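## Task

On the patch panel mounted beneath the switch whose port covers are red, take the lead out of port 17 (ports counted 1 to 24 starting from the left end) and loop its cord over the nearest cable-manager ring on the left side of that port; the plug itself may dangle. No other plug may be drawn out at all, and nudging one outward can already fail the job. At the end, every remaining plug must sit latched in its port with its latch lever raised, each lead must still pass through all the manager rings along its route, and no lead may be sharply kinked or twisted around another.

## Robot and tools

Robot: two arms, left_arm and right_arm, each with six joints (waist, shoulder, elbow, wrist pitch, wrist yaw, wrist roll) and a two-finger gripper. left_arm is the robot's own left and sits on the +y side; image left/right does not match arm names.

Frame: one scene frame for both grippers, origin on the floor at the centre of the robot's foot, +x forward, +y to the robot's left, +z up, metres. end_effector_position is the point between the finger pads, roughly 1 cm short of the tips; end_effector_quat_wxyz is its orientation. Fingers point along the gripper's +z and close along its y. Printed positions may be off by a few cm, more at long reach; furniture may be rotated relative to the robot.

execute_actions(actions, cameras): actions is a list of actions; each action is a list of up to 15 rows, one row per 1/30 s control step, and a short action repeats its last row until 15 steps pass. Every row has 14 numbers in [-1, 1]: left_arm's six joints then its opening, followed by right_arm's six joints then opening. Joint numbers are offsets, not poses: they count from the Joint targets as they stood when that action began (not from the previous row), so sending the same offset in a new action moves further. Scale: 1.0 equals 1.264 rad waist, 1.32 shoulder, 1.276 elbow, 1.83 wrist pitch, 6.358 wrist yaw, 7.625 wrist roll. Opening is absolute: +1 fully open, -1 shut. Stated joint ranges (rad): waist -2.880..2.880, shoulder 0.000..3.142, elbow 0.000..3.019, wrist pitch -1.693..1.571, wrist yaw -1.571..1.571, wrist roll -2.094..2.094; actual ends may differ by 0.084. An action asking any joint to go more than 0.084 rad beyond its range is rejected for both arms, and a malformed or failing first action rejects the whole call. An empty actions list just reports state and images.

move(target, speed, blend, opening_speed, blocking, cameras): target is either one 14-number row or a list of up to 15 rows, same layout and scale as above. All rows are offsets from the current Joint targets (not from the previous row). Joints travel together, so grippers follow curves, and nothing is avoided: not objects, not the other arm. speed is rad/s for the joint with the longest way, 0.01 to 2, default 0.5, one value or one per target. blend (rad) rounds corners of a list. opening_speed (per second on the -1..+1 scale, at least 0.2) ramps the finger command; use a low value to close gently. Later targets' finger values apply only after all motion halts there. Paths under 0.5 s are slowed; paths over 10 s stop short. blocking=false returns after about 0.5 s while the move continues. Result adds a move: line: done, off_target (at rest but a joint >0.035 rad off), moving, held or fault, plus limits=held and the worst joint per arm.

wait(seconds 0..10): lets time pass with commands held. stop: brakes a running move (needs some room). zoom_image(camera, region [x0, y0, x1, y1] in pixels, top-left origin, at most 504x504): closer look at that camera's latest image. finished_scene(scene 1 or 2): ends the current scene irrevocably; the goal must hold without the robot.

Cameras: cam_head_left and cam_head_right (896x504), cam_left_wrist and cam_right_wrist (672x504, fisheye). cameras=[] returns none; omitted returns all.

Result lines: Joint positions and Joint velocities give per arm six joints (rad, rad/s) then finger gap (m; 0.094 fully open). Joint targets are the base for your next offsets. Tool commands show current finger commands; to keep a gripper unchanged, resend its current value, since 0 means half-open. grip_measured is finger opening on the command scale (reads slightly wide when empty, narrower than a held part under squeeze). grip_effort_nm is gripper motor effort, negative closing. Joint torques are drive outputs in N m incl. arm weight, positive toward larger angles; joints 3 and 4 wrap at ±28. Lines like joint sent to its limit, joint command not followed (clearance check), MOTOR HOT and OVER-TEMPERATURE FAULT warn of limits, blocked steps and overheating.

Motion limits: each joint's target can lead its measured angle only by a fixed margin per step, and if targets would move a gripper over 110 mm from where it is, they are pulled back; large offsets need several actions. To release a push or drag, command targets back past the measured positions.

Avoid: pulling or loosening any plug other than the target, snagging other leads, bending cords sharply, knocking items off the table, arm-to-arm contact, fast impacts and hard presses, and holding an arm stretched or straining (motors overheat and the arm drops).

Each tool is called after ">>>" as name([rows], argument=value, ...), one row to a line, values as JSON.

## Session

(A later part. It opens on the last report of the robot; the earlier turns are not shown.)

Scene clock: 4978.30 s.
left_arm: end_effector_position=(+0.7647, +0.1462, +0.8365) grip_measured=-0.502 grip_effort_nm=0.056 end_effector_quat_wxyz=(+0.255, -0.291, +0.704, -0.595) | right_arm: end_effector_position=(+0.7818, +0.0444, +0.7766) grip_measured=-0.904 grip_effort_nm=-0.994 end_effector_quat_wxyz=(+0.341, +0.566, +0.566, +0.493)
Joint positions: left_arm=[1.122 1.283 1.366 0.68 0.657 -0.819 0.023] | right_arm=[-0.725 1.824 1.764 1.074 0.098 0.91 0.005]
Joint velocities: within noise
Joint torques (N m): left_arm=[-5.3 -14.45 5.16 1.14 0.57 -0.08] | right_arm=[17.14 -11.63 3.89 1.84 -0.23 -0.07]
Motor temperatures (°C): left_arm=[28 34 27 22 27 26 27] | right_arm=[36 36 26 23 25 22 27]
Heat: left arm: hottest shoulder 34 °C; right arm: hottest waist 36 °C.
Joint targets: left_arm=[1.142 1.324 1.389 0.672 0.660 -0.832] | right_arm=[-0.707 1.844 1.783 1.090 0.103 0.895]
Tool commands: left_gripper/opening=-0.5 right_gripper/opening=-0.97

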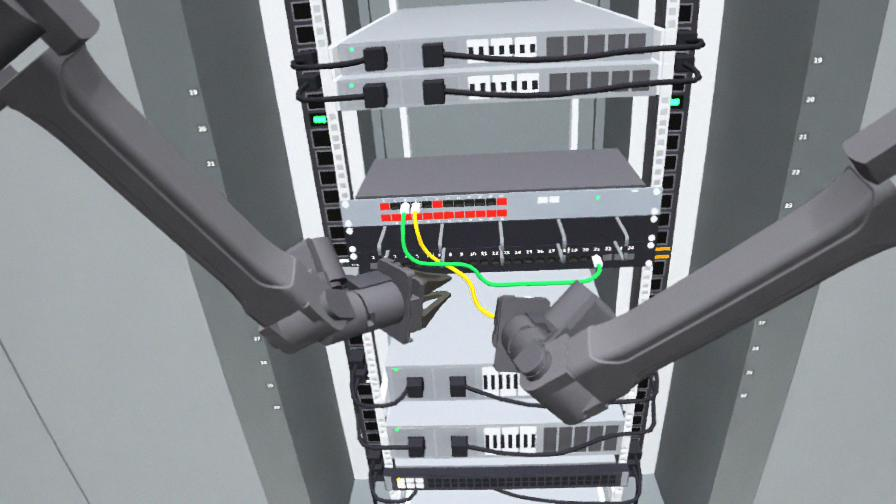

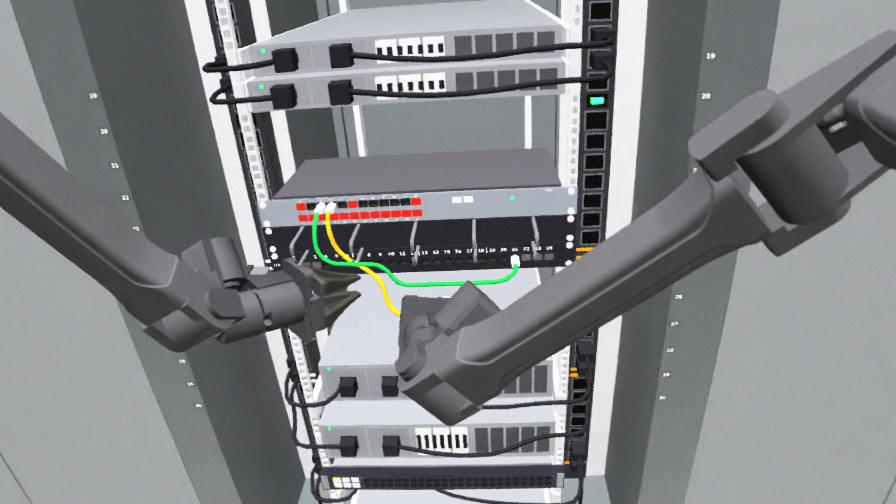

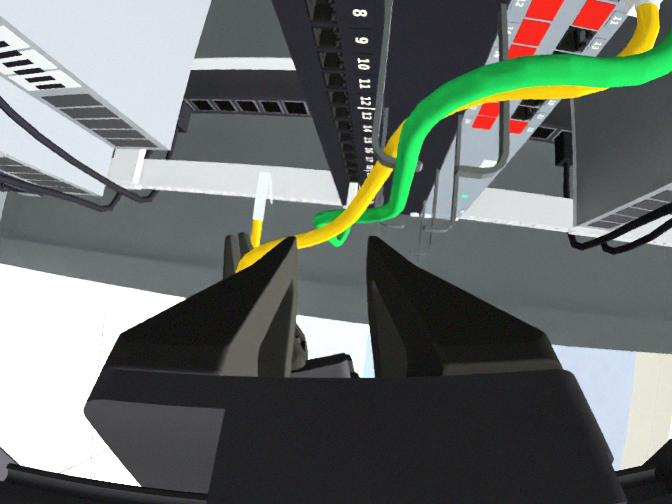

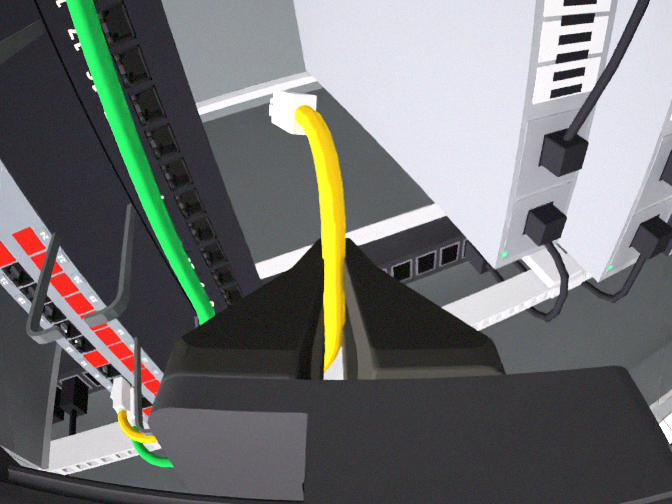

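>>> zoom_image(camera="cam_head_right", region=[335, 225, 385, 275])

>>> zoom_image(camera="cam_head_left", region=[425, 225, 475, 275])

>>> zoom_image(camera="cam_left_wrist", region=[360, 110, 430, 200])

Scaled by 10.080 from the camera's 896x504 image, which has a finer 1280x720 frame.

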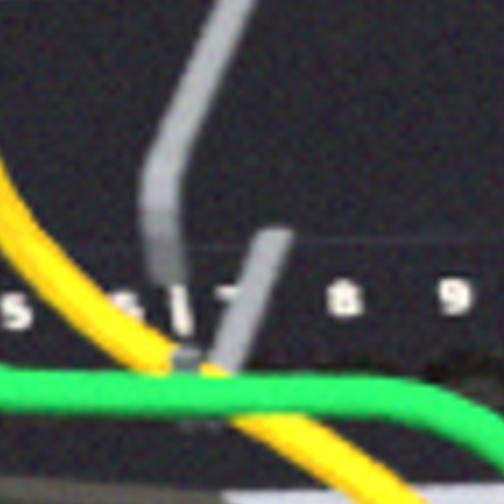

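Scaled by 10.080 from the camera's 896x504 image, which has a finer 1280x720 frame.

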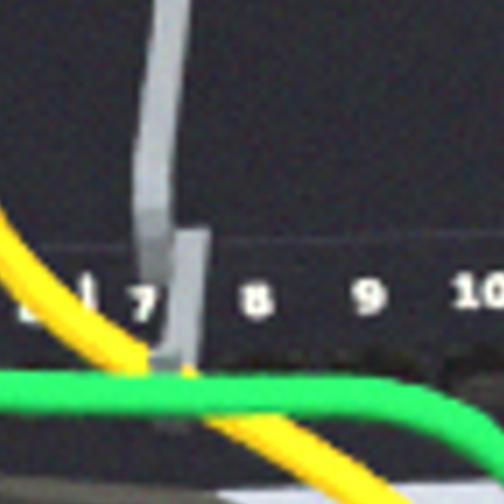

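Scaled by 5.600 from the camera's 672x504 image, which has a finer 960x720 frame.

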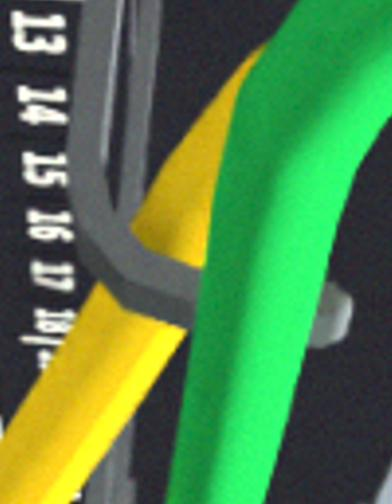

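>>> move(target=[-0.0403,-0.0667,-0.047,-0.0071,0,0,-0.5,0,0,0,0,0,0,-0.97], speed=0.2, cameras=["cam_left_wrist","cam_head_right"])

>>> zoom_image(camera="cam_left_wrist", region=[300, 90, 480, 290])

Scene clock: 5166.93 s.
left_arm: end_effector_position=(+0.7601, +0.1435, +0.8501) grip_measured=-0.502 grip_effort_nm=0.056 end_effector_quat_wxyz=(+0.248, -0.293, +0.701, -0.601) | right_arm: end_effector_position=(+0.7818, +0.0444, +0.7766) grip_measured=-0.904 grip_effort_nm=-0.999 end_effector_quat_wxyz=(+0.341, +0.566, +0.566, +0.493)
Joint positions: left_arm=[1.107 1.252 1.336 0.668 0.657 -0.82 0.023] | right_arm=[-0.725 1.824 1.764 1.074 0.098 0.91 0.005]
Joint velocities: within noise
Joint torques (N m): left_arm=[-8.23 -18.32 3.02 1.07 0.57 -0.09] | right_arm=[16.91 -11.63 3.82 1.83 -0.23 -0.07]
Motor temperatures (°C): left_arm=[27 36 28 22 27 26 27] | right_arm=[37 35 26 23 25 22 28]
Heat: left arm: hottest shoulder 36 °C; right arm: hottest waist 37 °C.
Joint targets: left_arm=[1.091 1.236 1.329 0.659 0.659 -0.832] | right_arm=[-0.707 1.844 1.783 1.090 0.103 0.895]
move: done
Images, in order (width x height): cam_head_right 896x504, cam_left_wrist 672x504.

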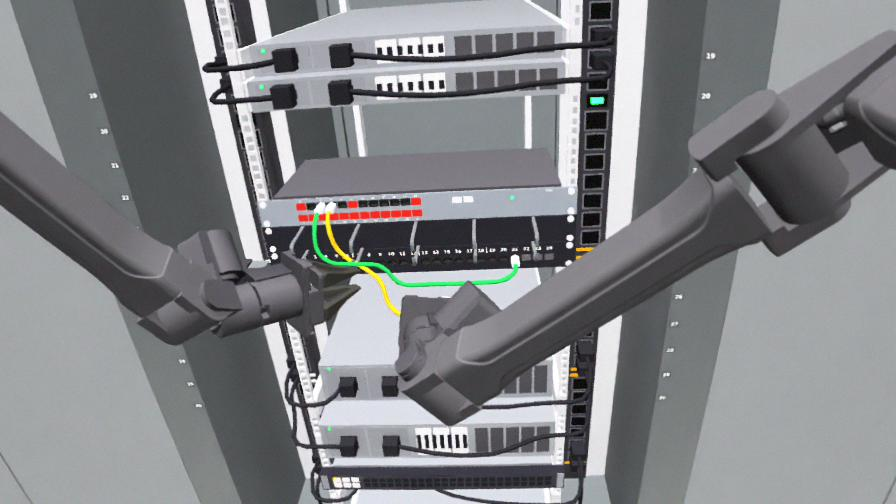

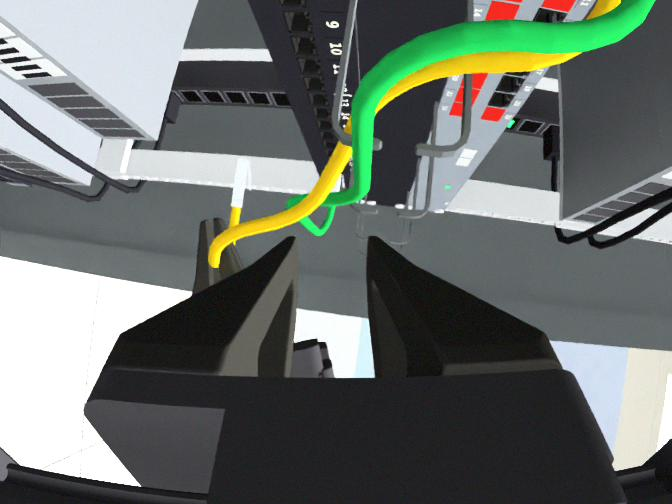

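Scaled by 2.520 from the camera's 672x504 image, which has a finer 960x720 frame.

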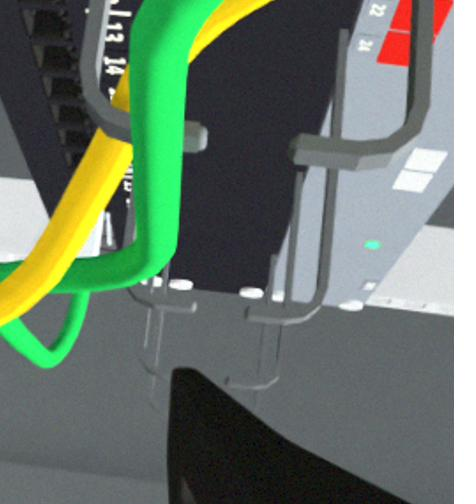

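>>> move(target=[-0.0211,0.0423,0.0719,-0.0266,0,0,-0.5,0,0,0,0,0,0,-0.97], speed=0.2, cameras=["cam_left_wrist"])

Scene clock: 5213.97 s.
left_arm: end_effector_position=(+0.7843, +0.1393, +0.8661) grip_measured=-0.502 grip_effort_nm=0.056 end_effector_quat_wxyz=(+0.250, -0.292, +0.691, -0.612) | right_arm: end_effector_position=(+0.7818, +0.0444, +0.7766) grip_measured=-0.904 grip_effort_nm=-0.999 end_effector_quat_wxyz=(+0.341, +0.566, +0.566, +0.493)
Joint positions: left_arm=[1.081 1.253 1.398 0.619 0.658 -0.82 0.023] | right_arm=[-0.725 1.824 1.764 1.074 0.098 0.91 0.005]
Joint velocities: within noise
Joint torques (N m): left_arm=[-8.59 -14.62 5.6 1.07 0.56 -0.08] | right_arm=[16.91 -11.81 3.88 1.87 -0.22 -0.07]
Motor temperatures (°C): left_arm=[28 34 27 22 27 26 27] | right_arm=[37 35 26 23 25 22 28]
Heat: left arm: hottest shoulder 34 °C; right arm: hottest waist 37 °C.
Joint targets: left_arm=[1.064 1.292 1.421 0.610 0.660 -0.832] | right_arm=[-0.707 1.844 1.783 1.090 0.103 0.895]
move: off_target (left_arm); left_arm: the shoulder is farthest, 0.039 rad from its target
Images, in order (width x height): cam_left_wrist 672x504.

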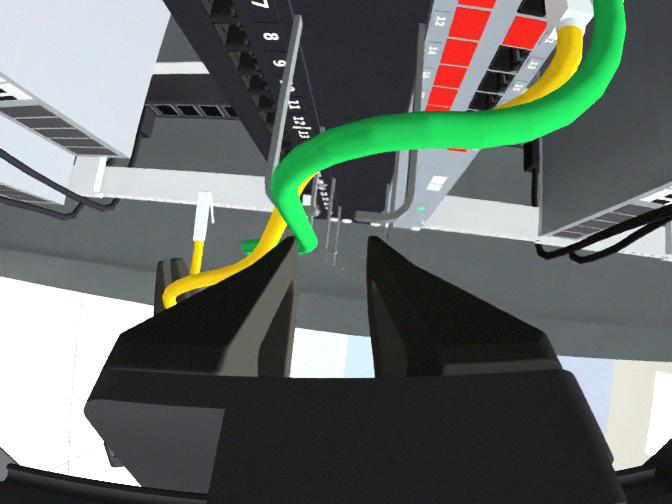

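>>> move(target=[0,0.0326,-0.0282,0.0393,0,0,-0.5,0,0,0,0,0,0,-0.97], speed=0.2, cameras=["cam_left_wrist"])

Scene clock: 5229.57 s.
left_arm: end_effector_position=(+0.7700, +0.1269, +0.8448) grip_measured=-0.502 grip_effort_nm=0.051 end_effector_quat_wxyz=(+0.248, -0.292, +0.692, -0.611) | right_arm: end_effector_position=(+0.7818, +0.0444, +0.7766) grip_measured=-0.904 grip_effort_nm=-1.004 end_effector_quat_wxyz=(+0.341, +0.566, +0.566, +0.493)
Joint positions: left_arm=[1.081 1.299 1.39 0.668 0.658 -0.82 0.023] | right_arm=[-0.725 1.824 1.764 1.074 0.098 0.91 0.005]
Joint velocities: within noise
Joint torques (N m): left_arm=[-9 -14.51 3.1 2.06 0.55 -0.08] | right_arm=[16.91 -11.63 3.85 1.95 -0.22 -0.06]
Motor temperatures (°C): left_arm=[28 35 27 22 27 26 27] | right_arm=[37 35 26 23 25 22 28]
Heat: left arm: hottest shoulder 35 °C; right arm: hottest waist 37 °C.
Joint targets: left_arm=[1.064 1.335 1.385 0.682 0.660 -0.832] | right_arm=[-0.707 1.844 1.783 1.090 0.103 0.895]
move: off_target (left_arm); left_arm: the shoulder is farthest, 0.036 rad from its target
Images, in order (width x height): cam_left_wrist 672x504.

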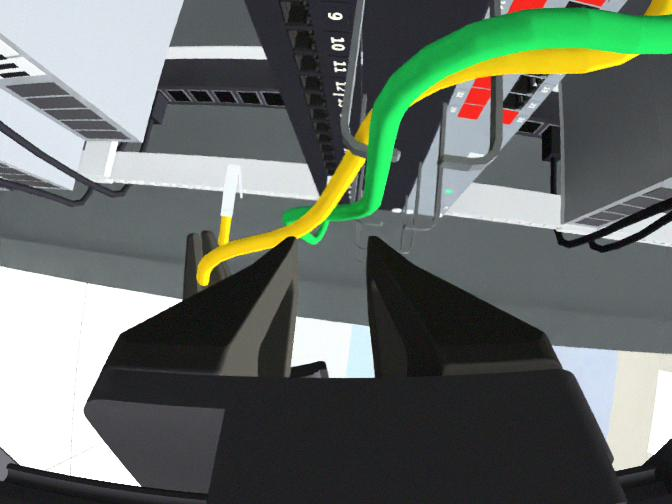

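>>> move(target=[-0.0127,0.003,0.0776,-0.0514,0,0,-0.5,0,0,0,0,0,0,-0.97], speed=0.2, cameras=["cam_left_wrist","cam_head_right"])

Scene clock: 5244.53 s.
left_arm: end_effector_position=(+0.7901, +0.1250, +0.8524) grip_measured=-0.502 grip_effort_nm=0.051 end_effector_quat_wxyz=(+0.240, -0.294, +0.690, -0.616) | right_arm: end_effector_position=(+0.7842, +0.0443, +0.7787) grip_measured=-0.904 grip_effort_nm=-0.994 end_effector_quat_wxyz=(+0.342, +0.566, +0.564, +0.494)
Joint positions: left_arm=[1.068 1.301 1.452 0.595 0.658 -0.82 0.023] | right_arm=[-0.722 1.824 1.769 1.074 0.098 0.91 0.005]
Joint velocities: within noise
Joint torques (N m): left_arm=[-9.35 -14.86 6.31 1.07 0.55 -0.07] | right_arm=[16.73 -11.46 3.51 1.84 -0.24 -0.06]
Motor temperatures (°C): left_arm=[28 35 27 22 27 26 27] | right_arm=[37 35 26 23 25 22 28]
Heat: left arm: hottest shoulder 35 °C; right arm: hottest waist 37 °C.
Joint targets: left_arm=[1.048 1.339 1.484 0.588 0.660 -0.832] | right_arm=[-0.707 1.844 1.783 1.090 0.104 0.894]
move: off_target (left_arm); left_arm: the shoulder is farthest, 0.038 rad from its target
Images, in order (width x height): cam_head_right 896x504, cam_left_wrist 672x504.

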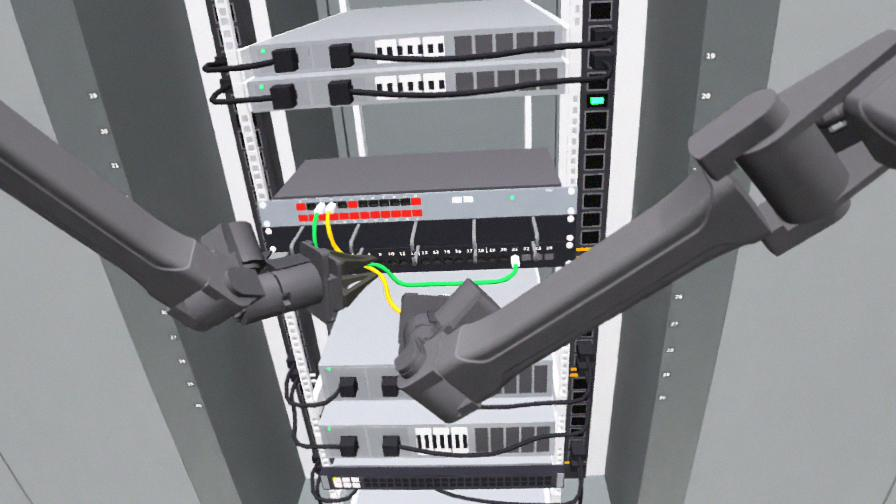

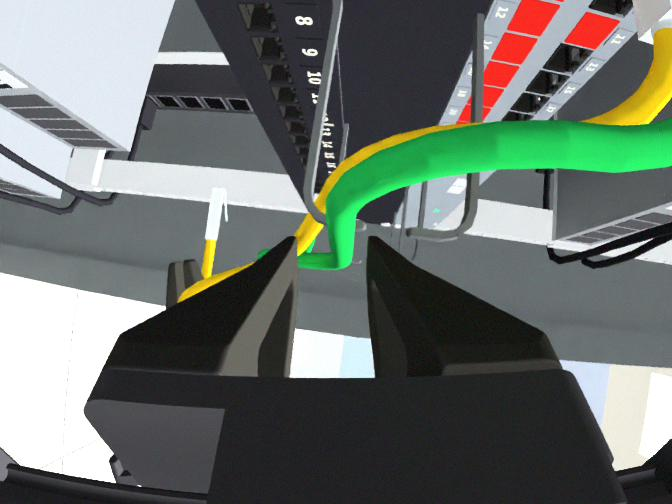

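>>> zoom_image(camera="cam_left_wrist", region=[240, 150, 440, 300])

Scaled by 2.520 from the camera's 672x504 image, which has a finer 960x720 frame.

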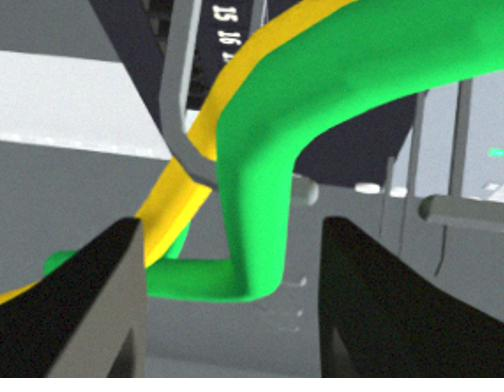

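>>> move(target=[0,0,0,0,0,0,-0.97,0,0,0,0,0,0,-0.97], opening_speed=0.4, cameras=["cam_left_wrist"])

Scene clock: 5275.77 s.
left_arm: end_effector_position=(+0.7888, +0.1234, +0.8501) grip_measured=-0.906 grip_effort_nm=-1.023 end_effector_quat_wxyz=(+0.237, -0.295, +0.691, -0.616) | right_arm: end_effector_position=(+0.7844, +0.0445, +0.7796) grip_measured=-0.904 grip_effort_nm=-0.994 end_effector_quat_wxyz=(+0.342, +0.567, +0.563, +0.494)
Joint positions: left_arm=[1.068 1.305 1.453 0.592 0.658 -0.821 0.004] | right_arm=[-0.721 1.824 1.769 1.076 0.098 0.91 0.005]
Joint velocities: within noise
Joint torques (N m): left_arm=[-9.41 -15.21 6.23 1.21 0.56 -0.08] | right_arm=[16.73 -11.4 3.45 1.83 -0.26 -0.07]
Motor temperatures (°C): left_arm=[28 38 28 22 28 26 27] | right_arm=[37 35 26 23 25 22 28]
Heat: left arm: hottest shoulder 38 °C; right arm: hottest waist 37 °C.
Joint targets: left_arm=[1.048 1.339 1.484 0.588 0.660 -0.832] | right_arm=[-0.707 1.844 1.783 1.090 0.103 0.894]
move: done
Images, in order (width x height): cam_left_wrist 672x504.

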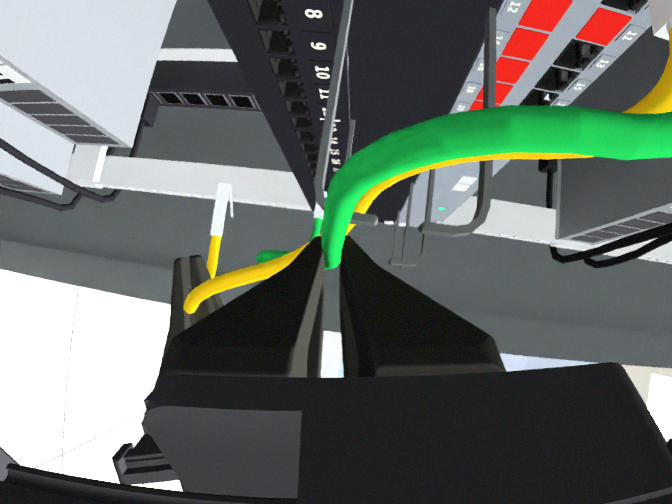

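>>> move(target=[-0.0356,-0.1,-0.1677,0.0552,0,0,-0.97,0,0,0,0,0,0,-0.97], speed=0.15)

Scene clock: 5298.87 s.
left_arm: end_effector_position=(+0.7488, +0.1130, +0.8846) grip_measured=-0.909 grip_effort_nm=-1.057 end_effector_quat_wxyz=(+0.232, -0.295, +0.677, -0.633) | right_arm: end_effector_position=(+0.7844, +0.0443, +0.7794) grip_measured=-0.904 grip_effort_nm=-0.999 end_effector_quat_wxyz=(+0.343, +0.567, +0.563, +0.494)
Joint positions: left_arm=[1.021 1.222 1.287 0.679 0.658 -0.821 0.004] | right_arm=[-0.721 1.824 1.769 1.076 0.1 0.91 0.005]
Joint velocities: within noise
Joint torques (N m): left_arm=[-9.17 -17.32 1.98 1.83 0.58 -0.07] | right_arm=[16.73 -11.4 3.47 1.77 -0.3 -0.06]
Motor temperatures (°C): left_arm=[28 38 28 22 28 26 28] | right_arm=[37 35 26 23 25 22 28]
Heat: left arm: hottest shoulder 38 °C; right arm: hottest waist 37 °C.
Joint targets: left_arm=[1.003 1.207 1.270 0.689 0.660 -0.832] | right_arm=[-0.707 1.844 1.783 1.090 0.104 0.895]
move: done

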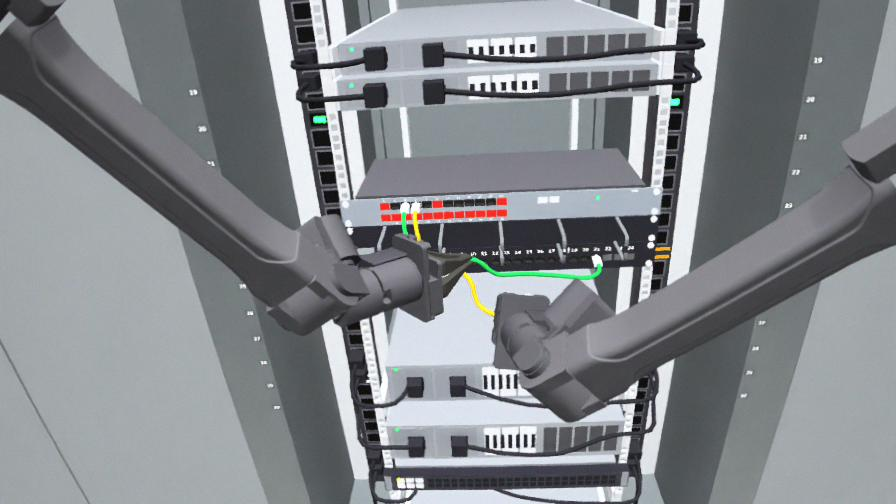

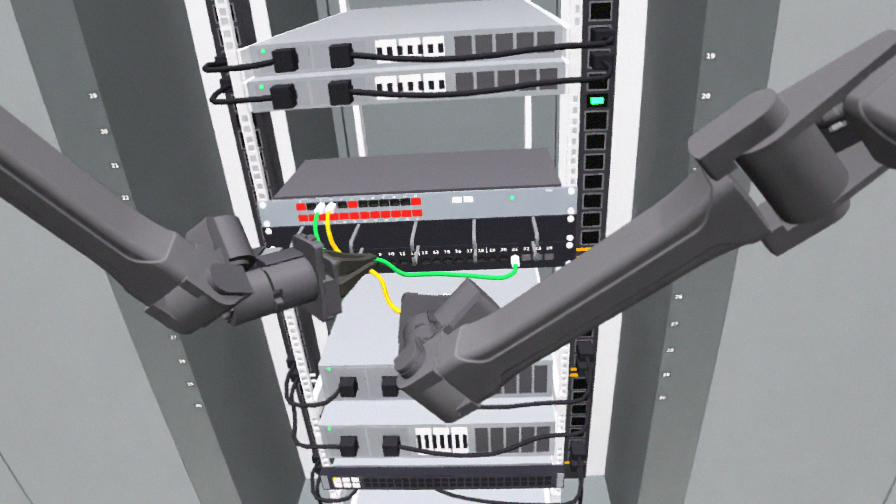

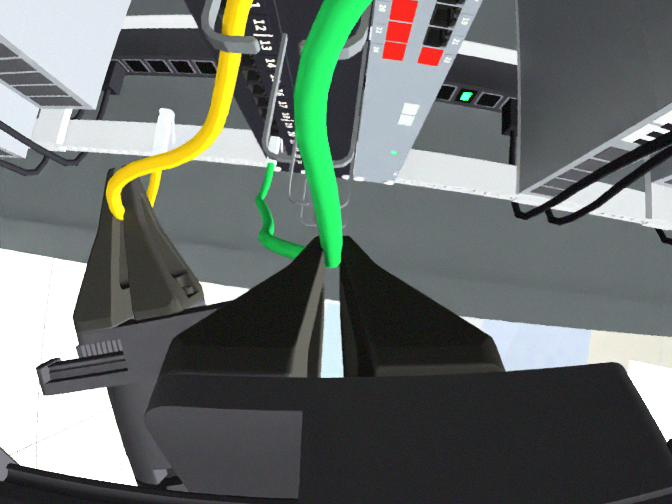

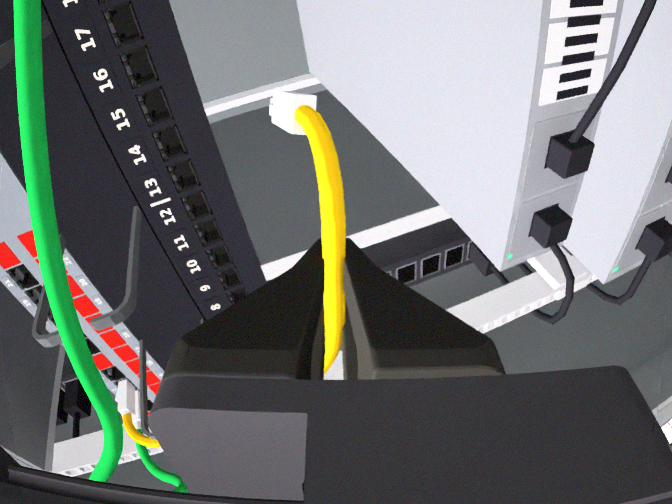

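>>> move([
  [0,0,0,0,0,0,-0.97,0.0356,0.0795,0.065,0.1126,0.0222,-0.0138,-0.97],
  [0,0,0,0,0,0,-0.97,0.0665,0.1689,0.1936,0.1852,0.0445,-0.0270,-0.97],
], speed=0.15, blend=0.05)

Scene clock: 5399.77 s.
left_arm: end_effector_position=(+0.7486, +0.1131, +0.8847) grip_measured=-0.909 grip_effort_nm=-1.062 end_effector_quat_wxyz=(+0.233, -0.295, +0.677, -0.633) | right_arm: end_effector_position=(+0.7662, +0.0452, +0.7832) grip_measured=-0.904 grip_effort_nm=-0.994 end_effector_quat_wxyz=(+0.480, +0.630, +0.480, +0.377)
Joint positions: left_arm=[1.021 1.222 1.286 0.68 0.658 -0.821 0.004] | right_arm=[-0.647 2.048 2.011 1.413 0.382 0.705 0.005]
Joint velocities: within noise
Joint torques (N m): left_arm=[-9.23 -17.38 2.04 1.76 0.57 -0.09] | right_arm=[20.19 -10.34 3.97 1.66 -0.32 -0.07]
Motor temperatures (°C): left_arm=[28 39 26 22 28 26 30] | right_arm=[37 35 26 23 25 22 28]
Heat: left arm: hottest shoulder 39 °C; right arm: hottest waist 37 °C.
Joint targets: left_arm=[1.003 1.207 1.270 0.689 0.660 -0.832] | right_arm=[-0.623 2.067 2.030 1.428 0.386 0.689]
move: done

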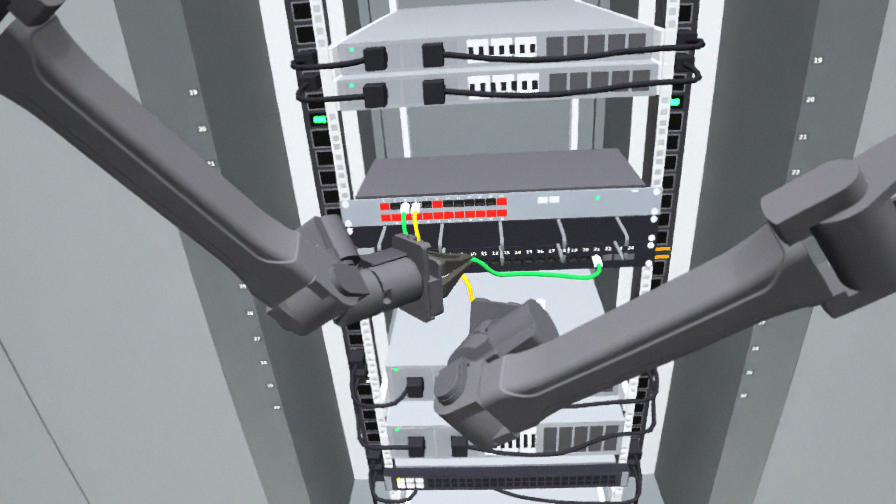

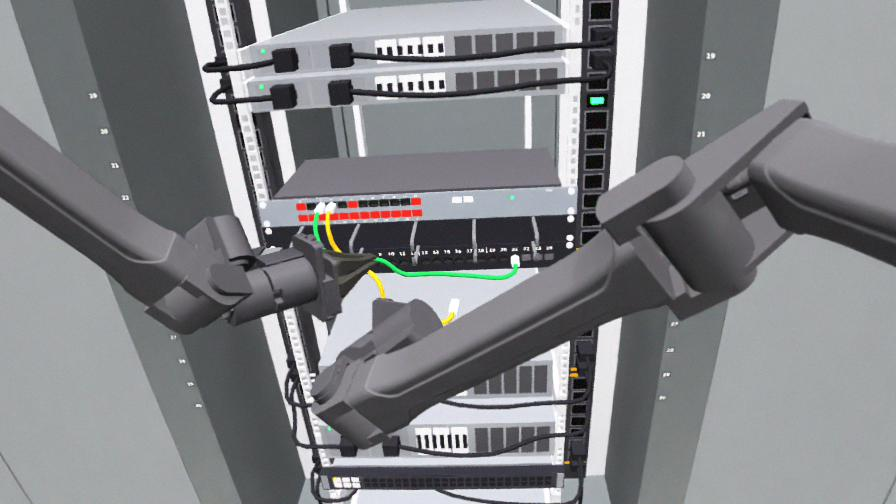

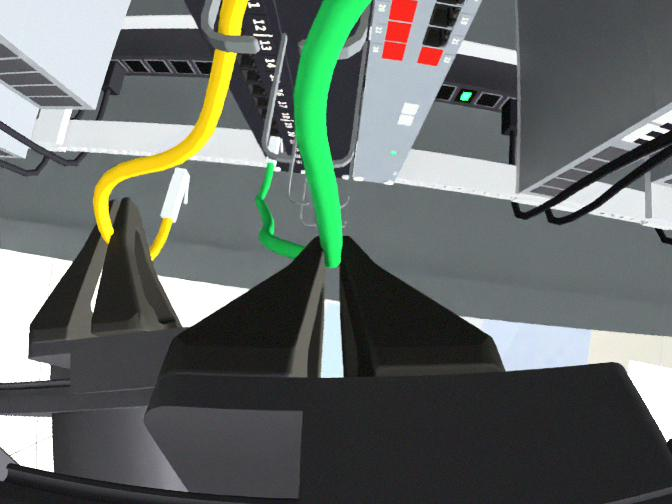

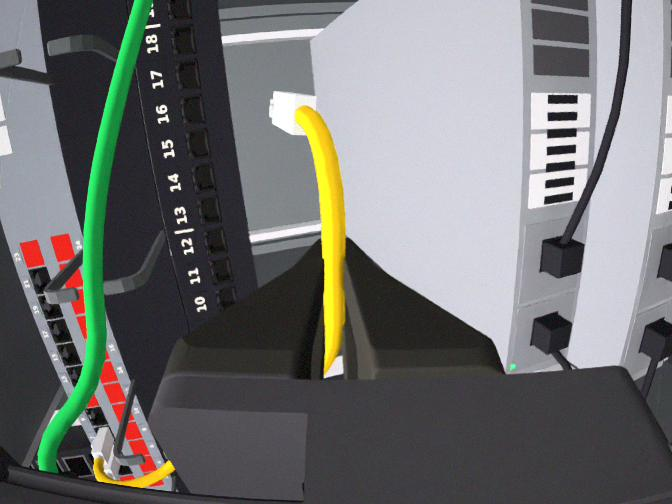

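>>> move(target=[0,0,0,0,0,0,-0.97,0.0376,-0.0902,-0.1027,0.0216,0.0014,-0.0071,-0.97], speed=0.1)

Scene clock: 5421.43 s.
left_arm: end_effector_position=(+0.7486, +0.1131, +0.8847) grip_measured=-0.909 grip_effort_nm=-1.062 end_effector_quat_wxyz=(+0.233, -0.295, +0.677, -0.633) | right_arm: end_effector_position=(+0.7678, +0.0376, +0.8201) grip_measured=-0.904 grip_effort_nm=-0.999 end_effector_quat_wxyz=(+0.482, +0.629, +0.484, +0.372)
Joint positions: left_arm=[1.021 1.222 1.286 0.68 0.658 -0.821 0.004] | right_arm=[-0.607 1.967 1.907 1.453 0.395 0.648 0.005]
Joint velocities: within noise
Joint torques (N m): left_arm=[-9.05 -17.14 2.02 1.76 0.57 -0.07] | right_arm=[20.31 -12.98 1.5 1.66 -0.49 -0.04]
Motor temperatures (°C): left_arm=[28 39 26 22 28 26 31] | right_arm=[38 34 26 23 25 22 28]
Heat: left arm: hottest shoulder 39 °C; right arm: hottest waist 38 °C.
Joint targets: left_arm=[1.003 1.207 1.270 0.689 0.660 -0.832] | right_arm=[-0.575 1.948 1.899 1.468 0.395 0.634]
move: done

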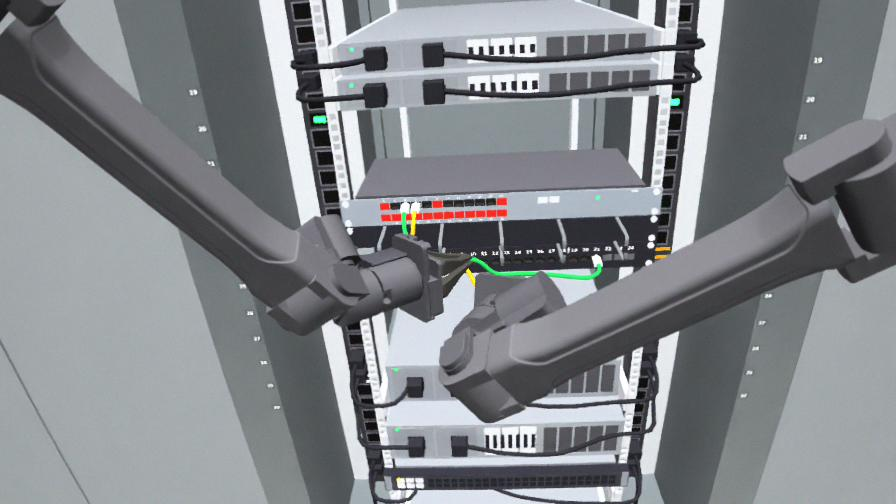

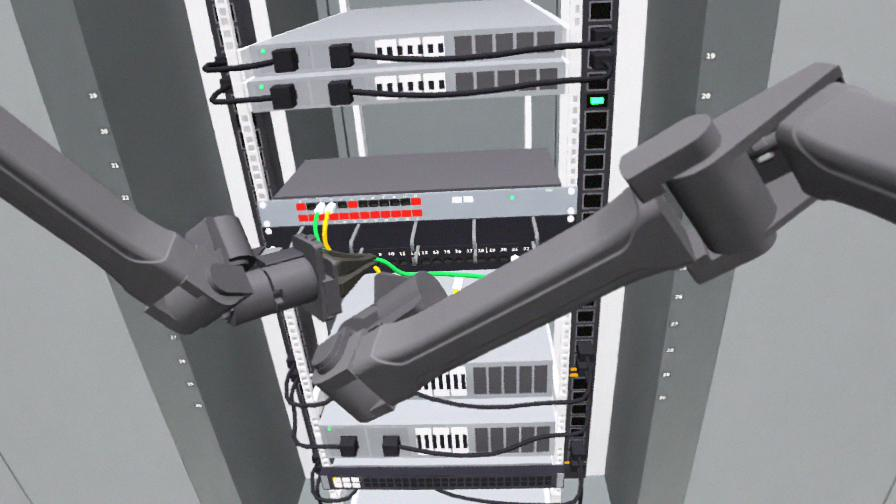

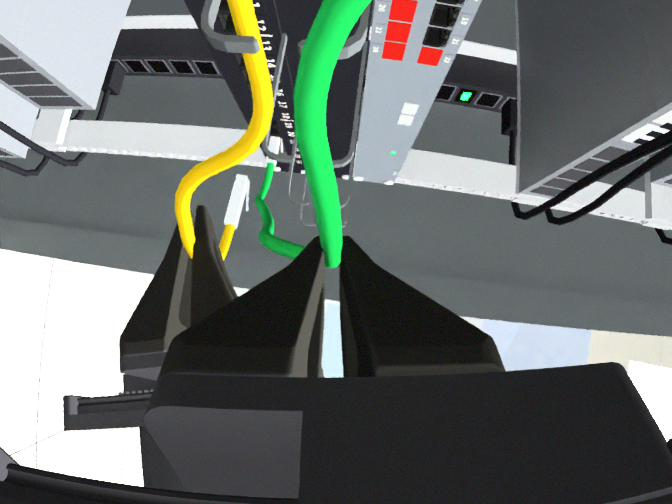

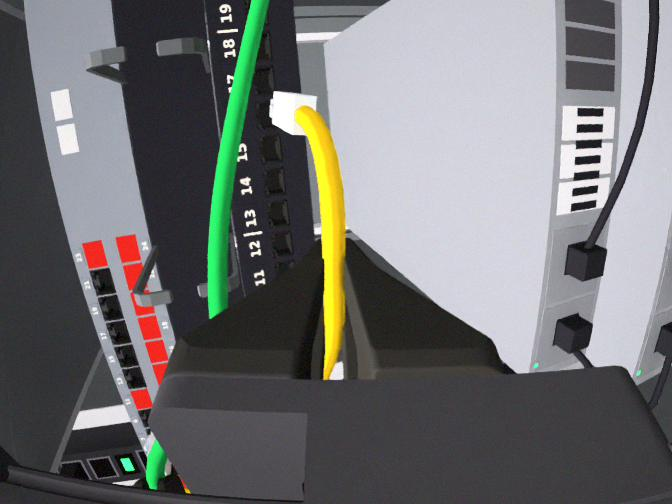

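>>> move(target=[0,0,0,0,0,0,-0.97,0.018,-0.0306,-0.0388,0.0105,0.0007,-0.0035,-0.97], speed=0.1, cameras=["cam_left_wrist","cam_right_wrist","cam_head_left"])

Scene clock: 5436.37 s.
left_arm: end_effector_position=(+0.7487, +0.1132, +0.8849) grip_measured=-0.909 grip_effort_nm=-1.062 end_effector_quat_wxyz=(+0.233, -0.295, +0.677, -0.633) | right_arm: end_effector_position=(+0.7682, +0.0336, +0.8397) grip_measured=-0.904 grip_effort_nm=-0.999 end_effector_quat_wxyz=(+0.482, +0.629, +0.485, +0.370)
Joint positions: left_arm=[1.021 1.222 1.286 0.68 0.658 -0.821 0.004] | right_arm=[-0.585 1.927 1.857 1.472 0.401 0.622 0.005]
Joint velocities: within noise
Joint torques (N m): left_arm=[-9.05 -17.14 2 1.74 0.58 -0.07] | right_arm=[19.72 -12.81 1.48 1.61 -0.55 -0.03]
Motor temperatures (°C): left_arm=[28 40 26 22 28 26 31] | right_arm=[38 34 26 23 25 22 28]
Heat: left arm: hottest shoulder 40 °C; right arm: hottest waist 38 °C.
Joint targets: left_arm=[1.003 1.207 1.270 0.689 0.660 -0.832] | right_arm=[-0.553 1.907 1.850 1.487 0.400 0.608]
move: done
Images, in order (width x height): cam_head_left 896x504, cam_left_wrist 672x504, cam_right_wrist 672x504.

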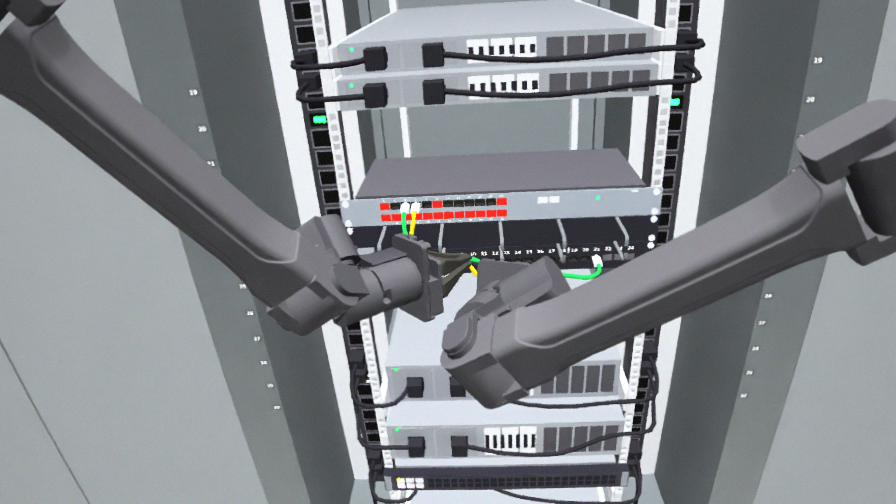

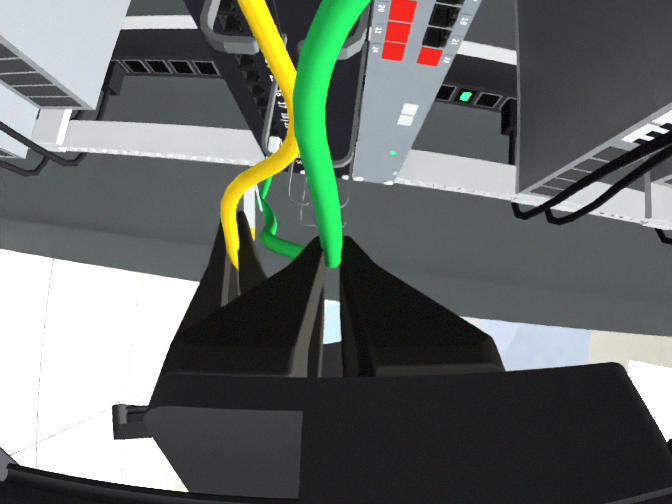

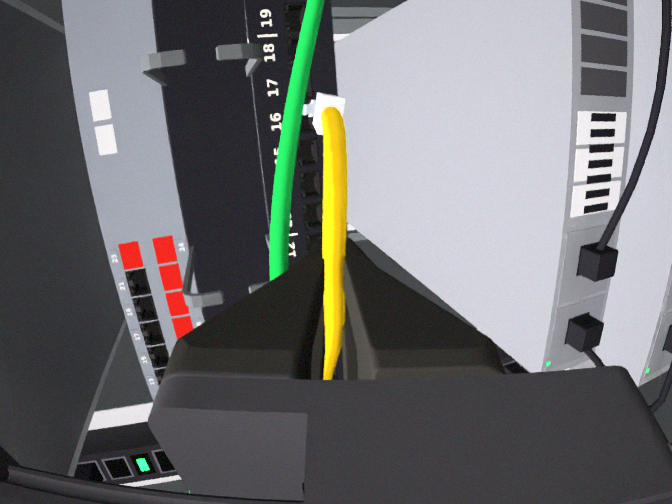

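>>> zoom_image(camera="cam_right_wrist", region=[220, 0, 420, 300])

>>> zoom_image(camera="cam_left_wrist", region=[180, 60, 380, 280])

Scaled by 1.680 from the camera's 672x504 image, which has a finer 960x720 frame.

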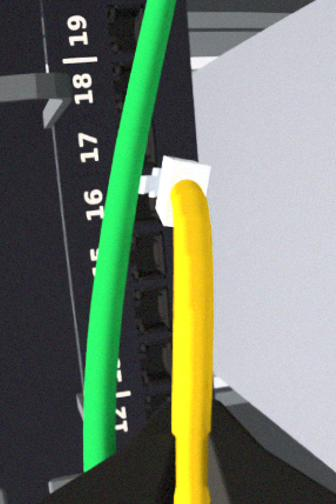

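Scaled by 2.291 from the camera's 672x504 image, which has a finer 960x720 frame.

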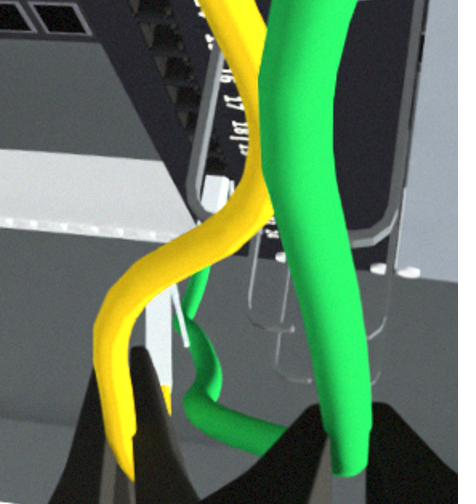

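>>> move(target=[0,0,0,0,0,0,-0.97,-0.0847,0.1212,0.1411,-0.0448,-0.0022,0.0151,-0.97], speed=0.15)

Scene clock: 5522.97 s.
left_arm: end_effector_position=(+0.7487, +0.1132, +0.8849) grip_measured=-0.909 grip_effort_nm=-1.062 end_effector_quat_wxyz=(+0.233, -0.295, +0.677, -0.633) | right_arm: end_effector_position=(+0.7649, +0.0495, +0.7874) grip_measured=-0.904 grip_effort_nm=-0.999 end_effector_quat_wxyz=(+0.476, +0.635, +0.476, +0.379)
Joint positions: left_arm=[1.021 1.222 1.286 0.68 0.658 -0.821 0.004] | right_arm=[-0.637 2.049 2.011 1.416 0.389 0.709 0.005]
Joint velocities: within noise
Joint torques (N m): left_arm=[-9 -17.08 2.03 1.68 0.59 -0.08] | right_arm=[16.38 -10.05 3.82 0.58 -0.57 0.24]
Motor temperatures (°C): left_arm=[28 41 25 22 28 26 32] | right_arm=[39 36 25 23 26 22 28]
Heat: left arm: hottest shoulder 41 °C; right arm: hottest waist 39 °C.
Joint targets: left_arm=[1.003 1.207 1.270 0.689 0.660 -0.832] | right_arm=[-0.660 2.067 2.029 1.406 0.386 0.723]
move: done

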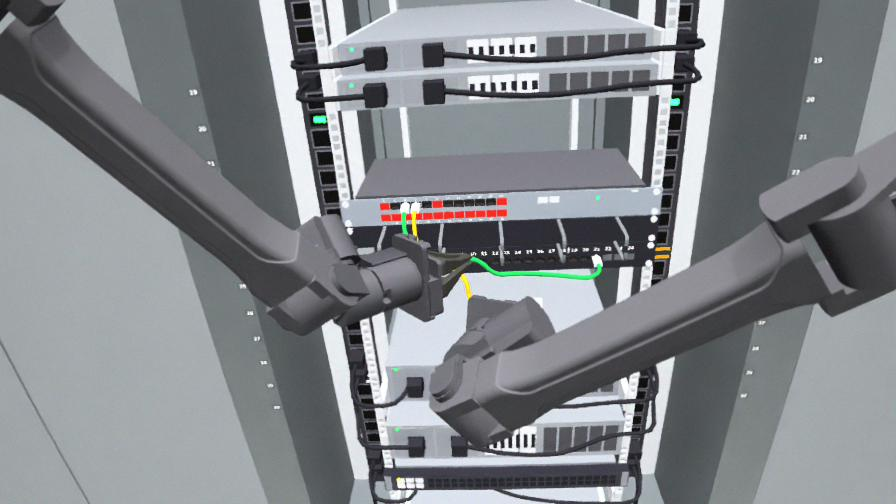

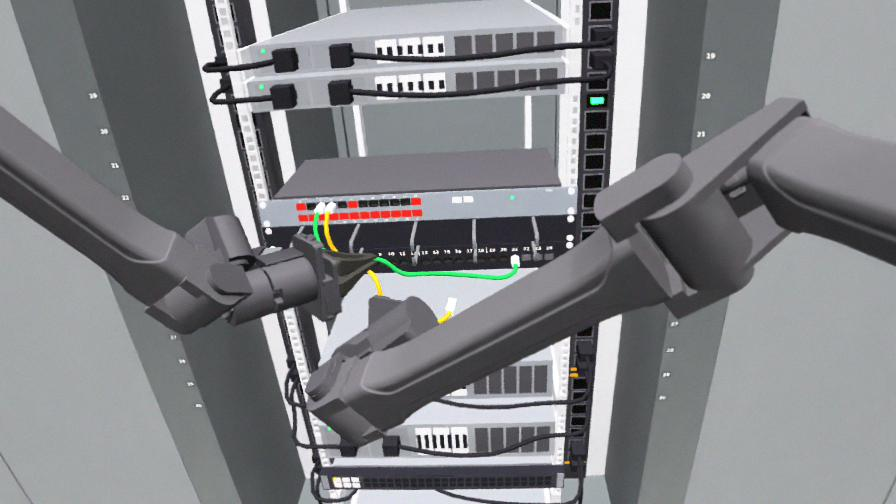

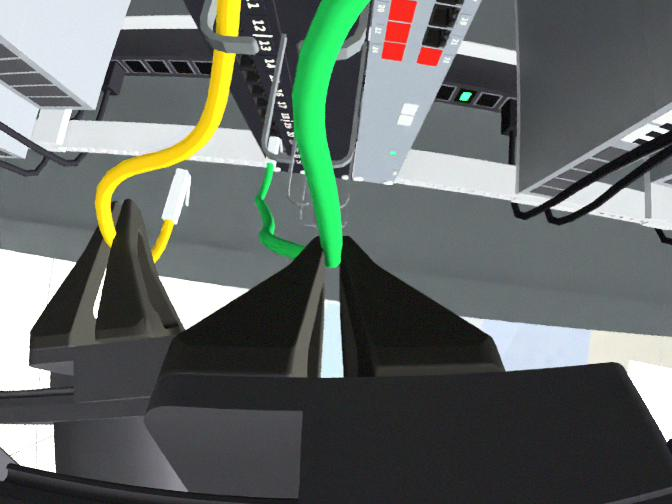

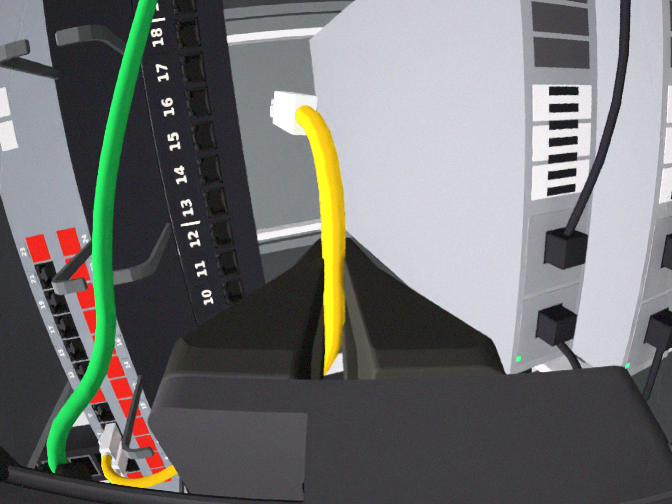

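>>> zoom_image(camera="cam_right_wrist", region=[70, 60, 190, 180])

>>> zoom_image(camera="cam_right_wrist", region=[260, 90, 380, 210])

>>> zoom_image(camera="cam_left_wrist", region=[140, 120, 320, 280])

Scaled by 4.200 from the camera's 672x504 image, which has a finer 960x720 frame.

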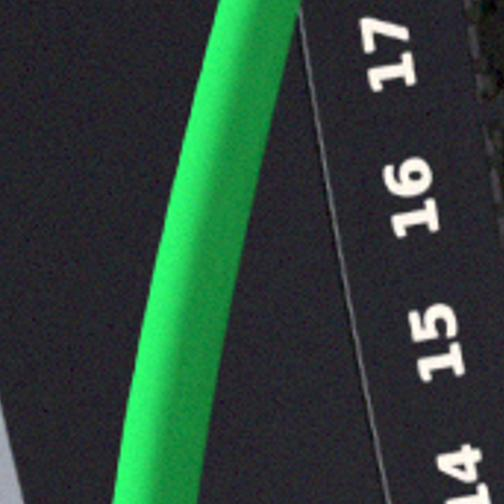

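Scaled by 4.200 from the camera's 672x504 image, which has a finer 960x720 frame.

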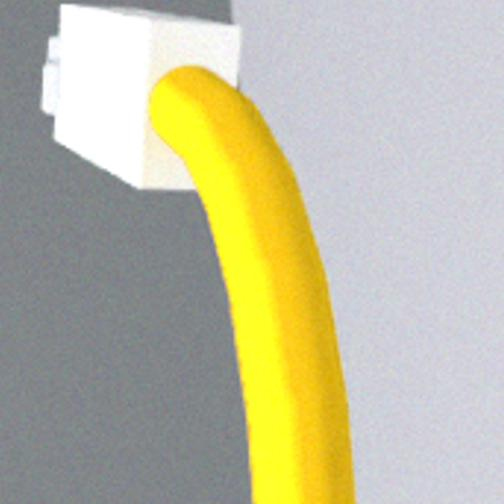

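Scaled by 2.800 from the camera's 672x504 image, which has a finer 960x720 frame.

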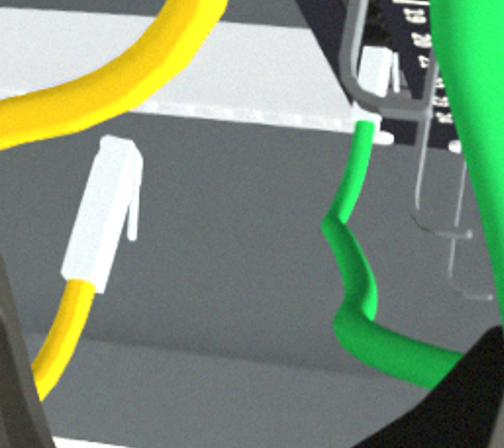

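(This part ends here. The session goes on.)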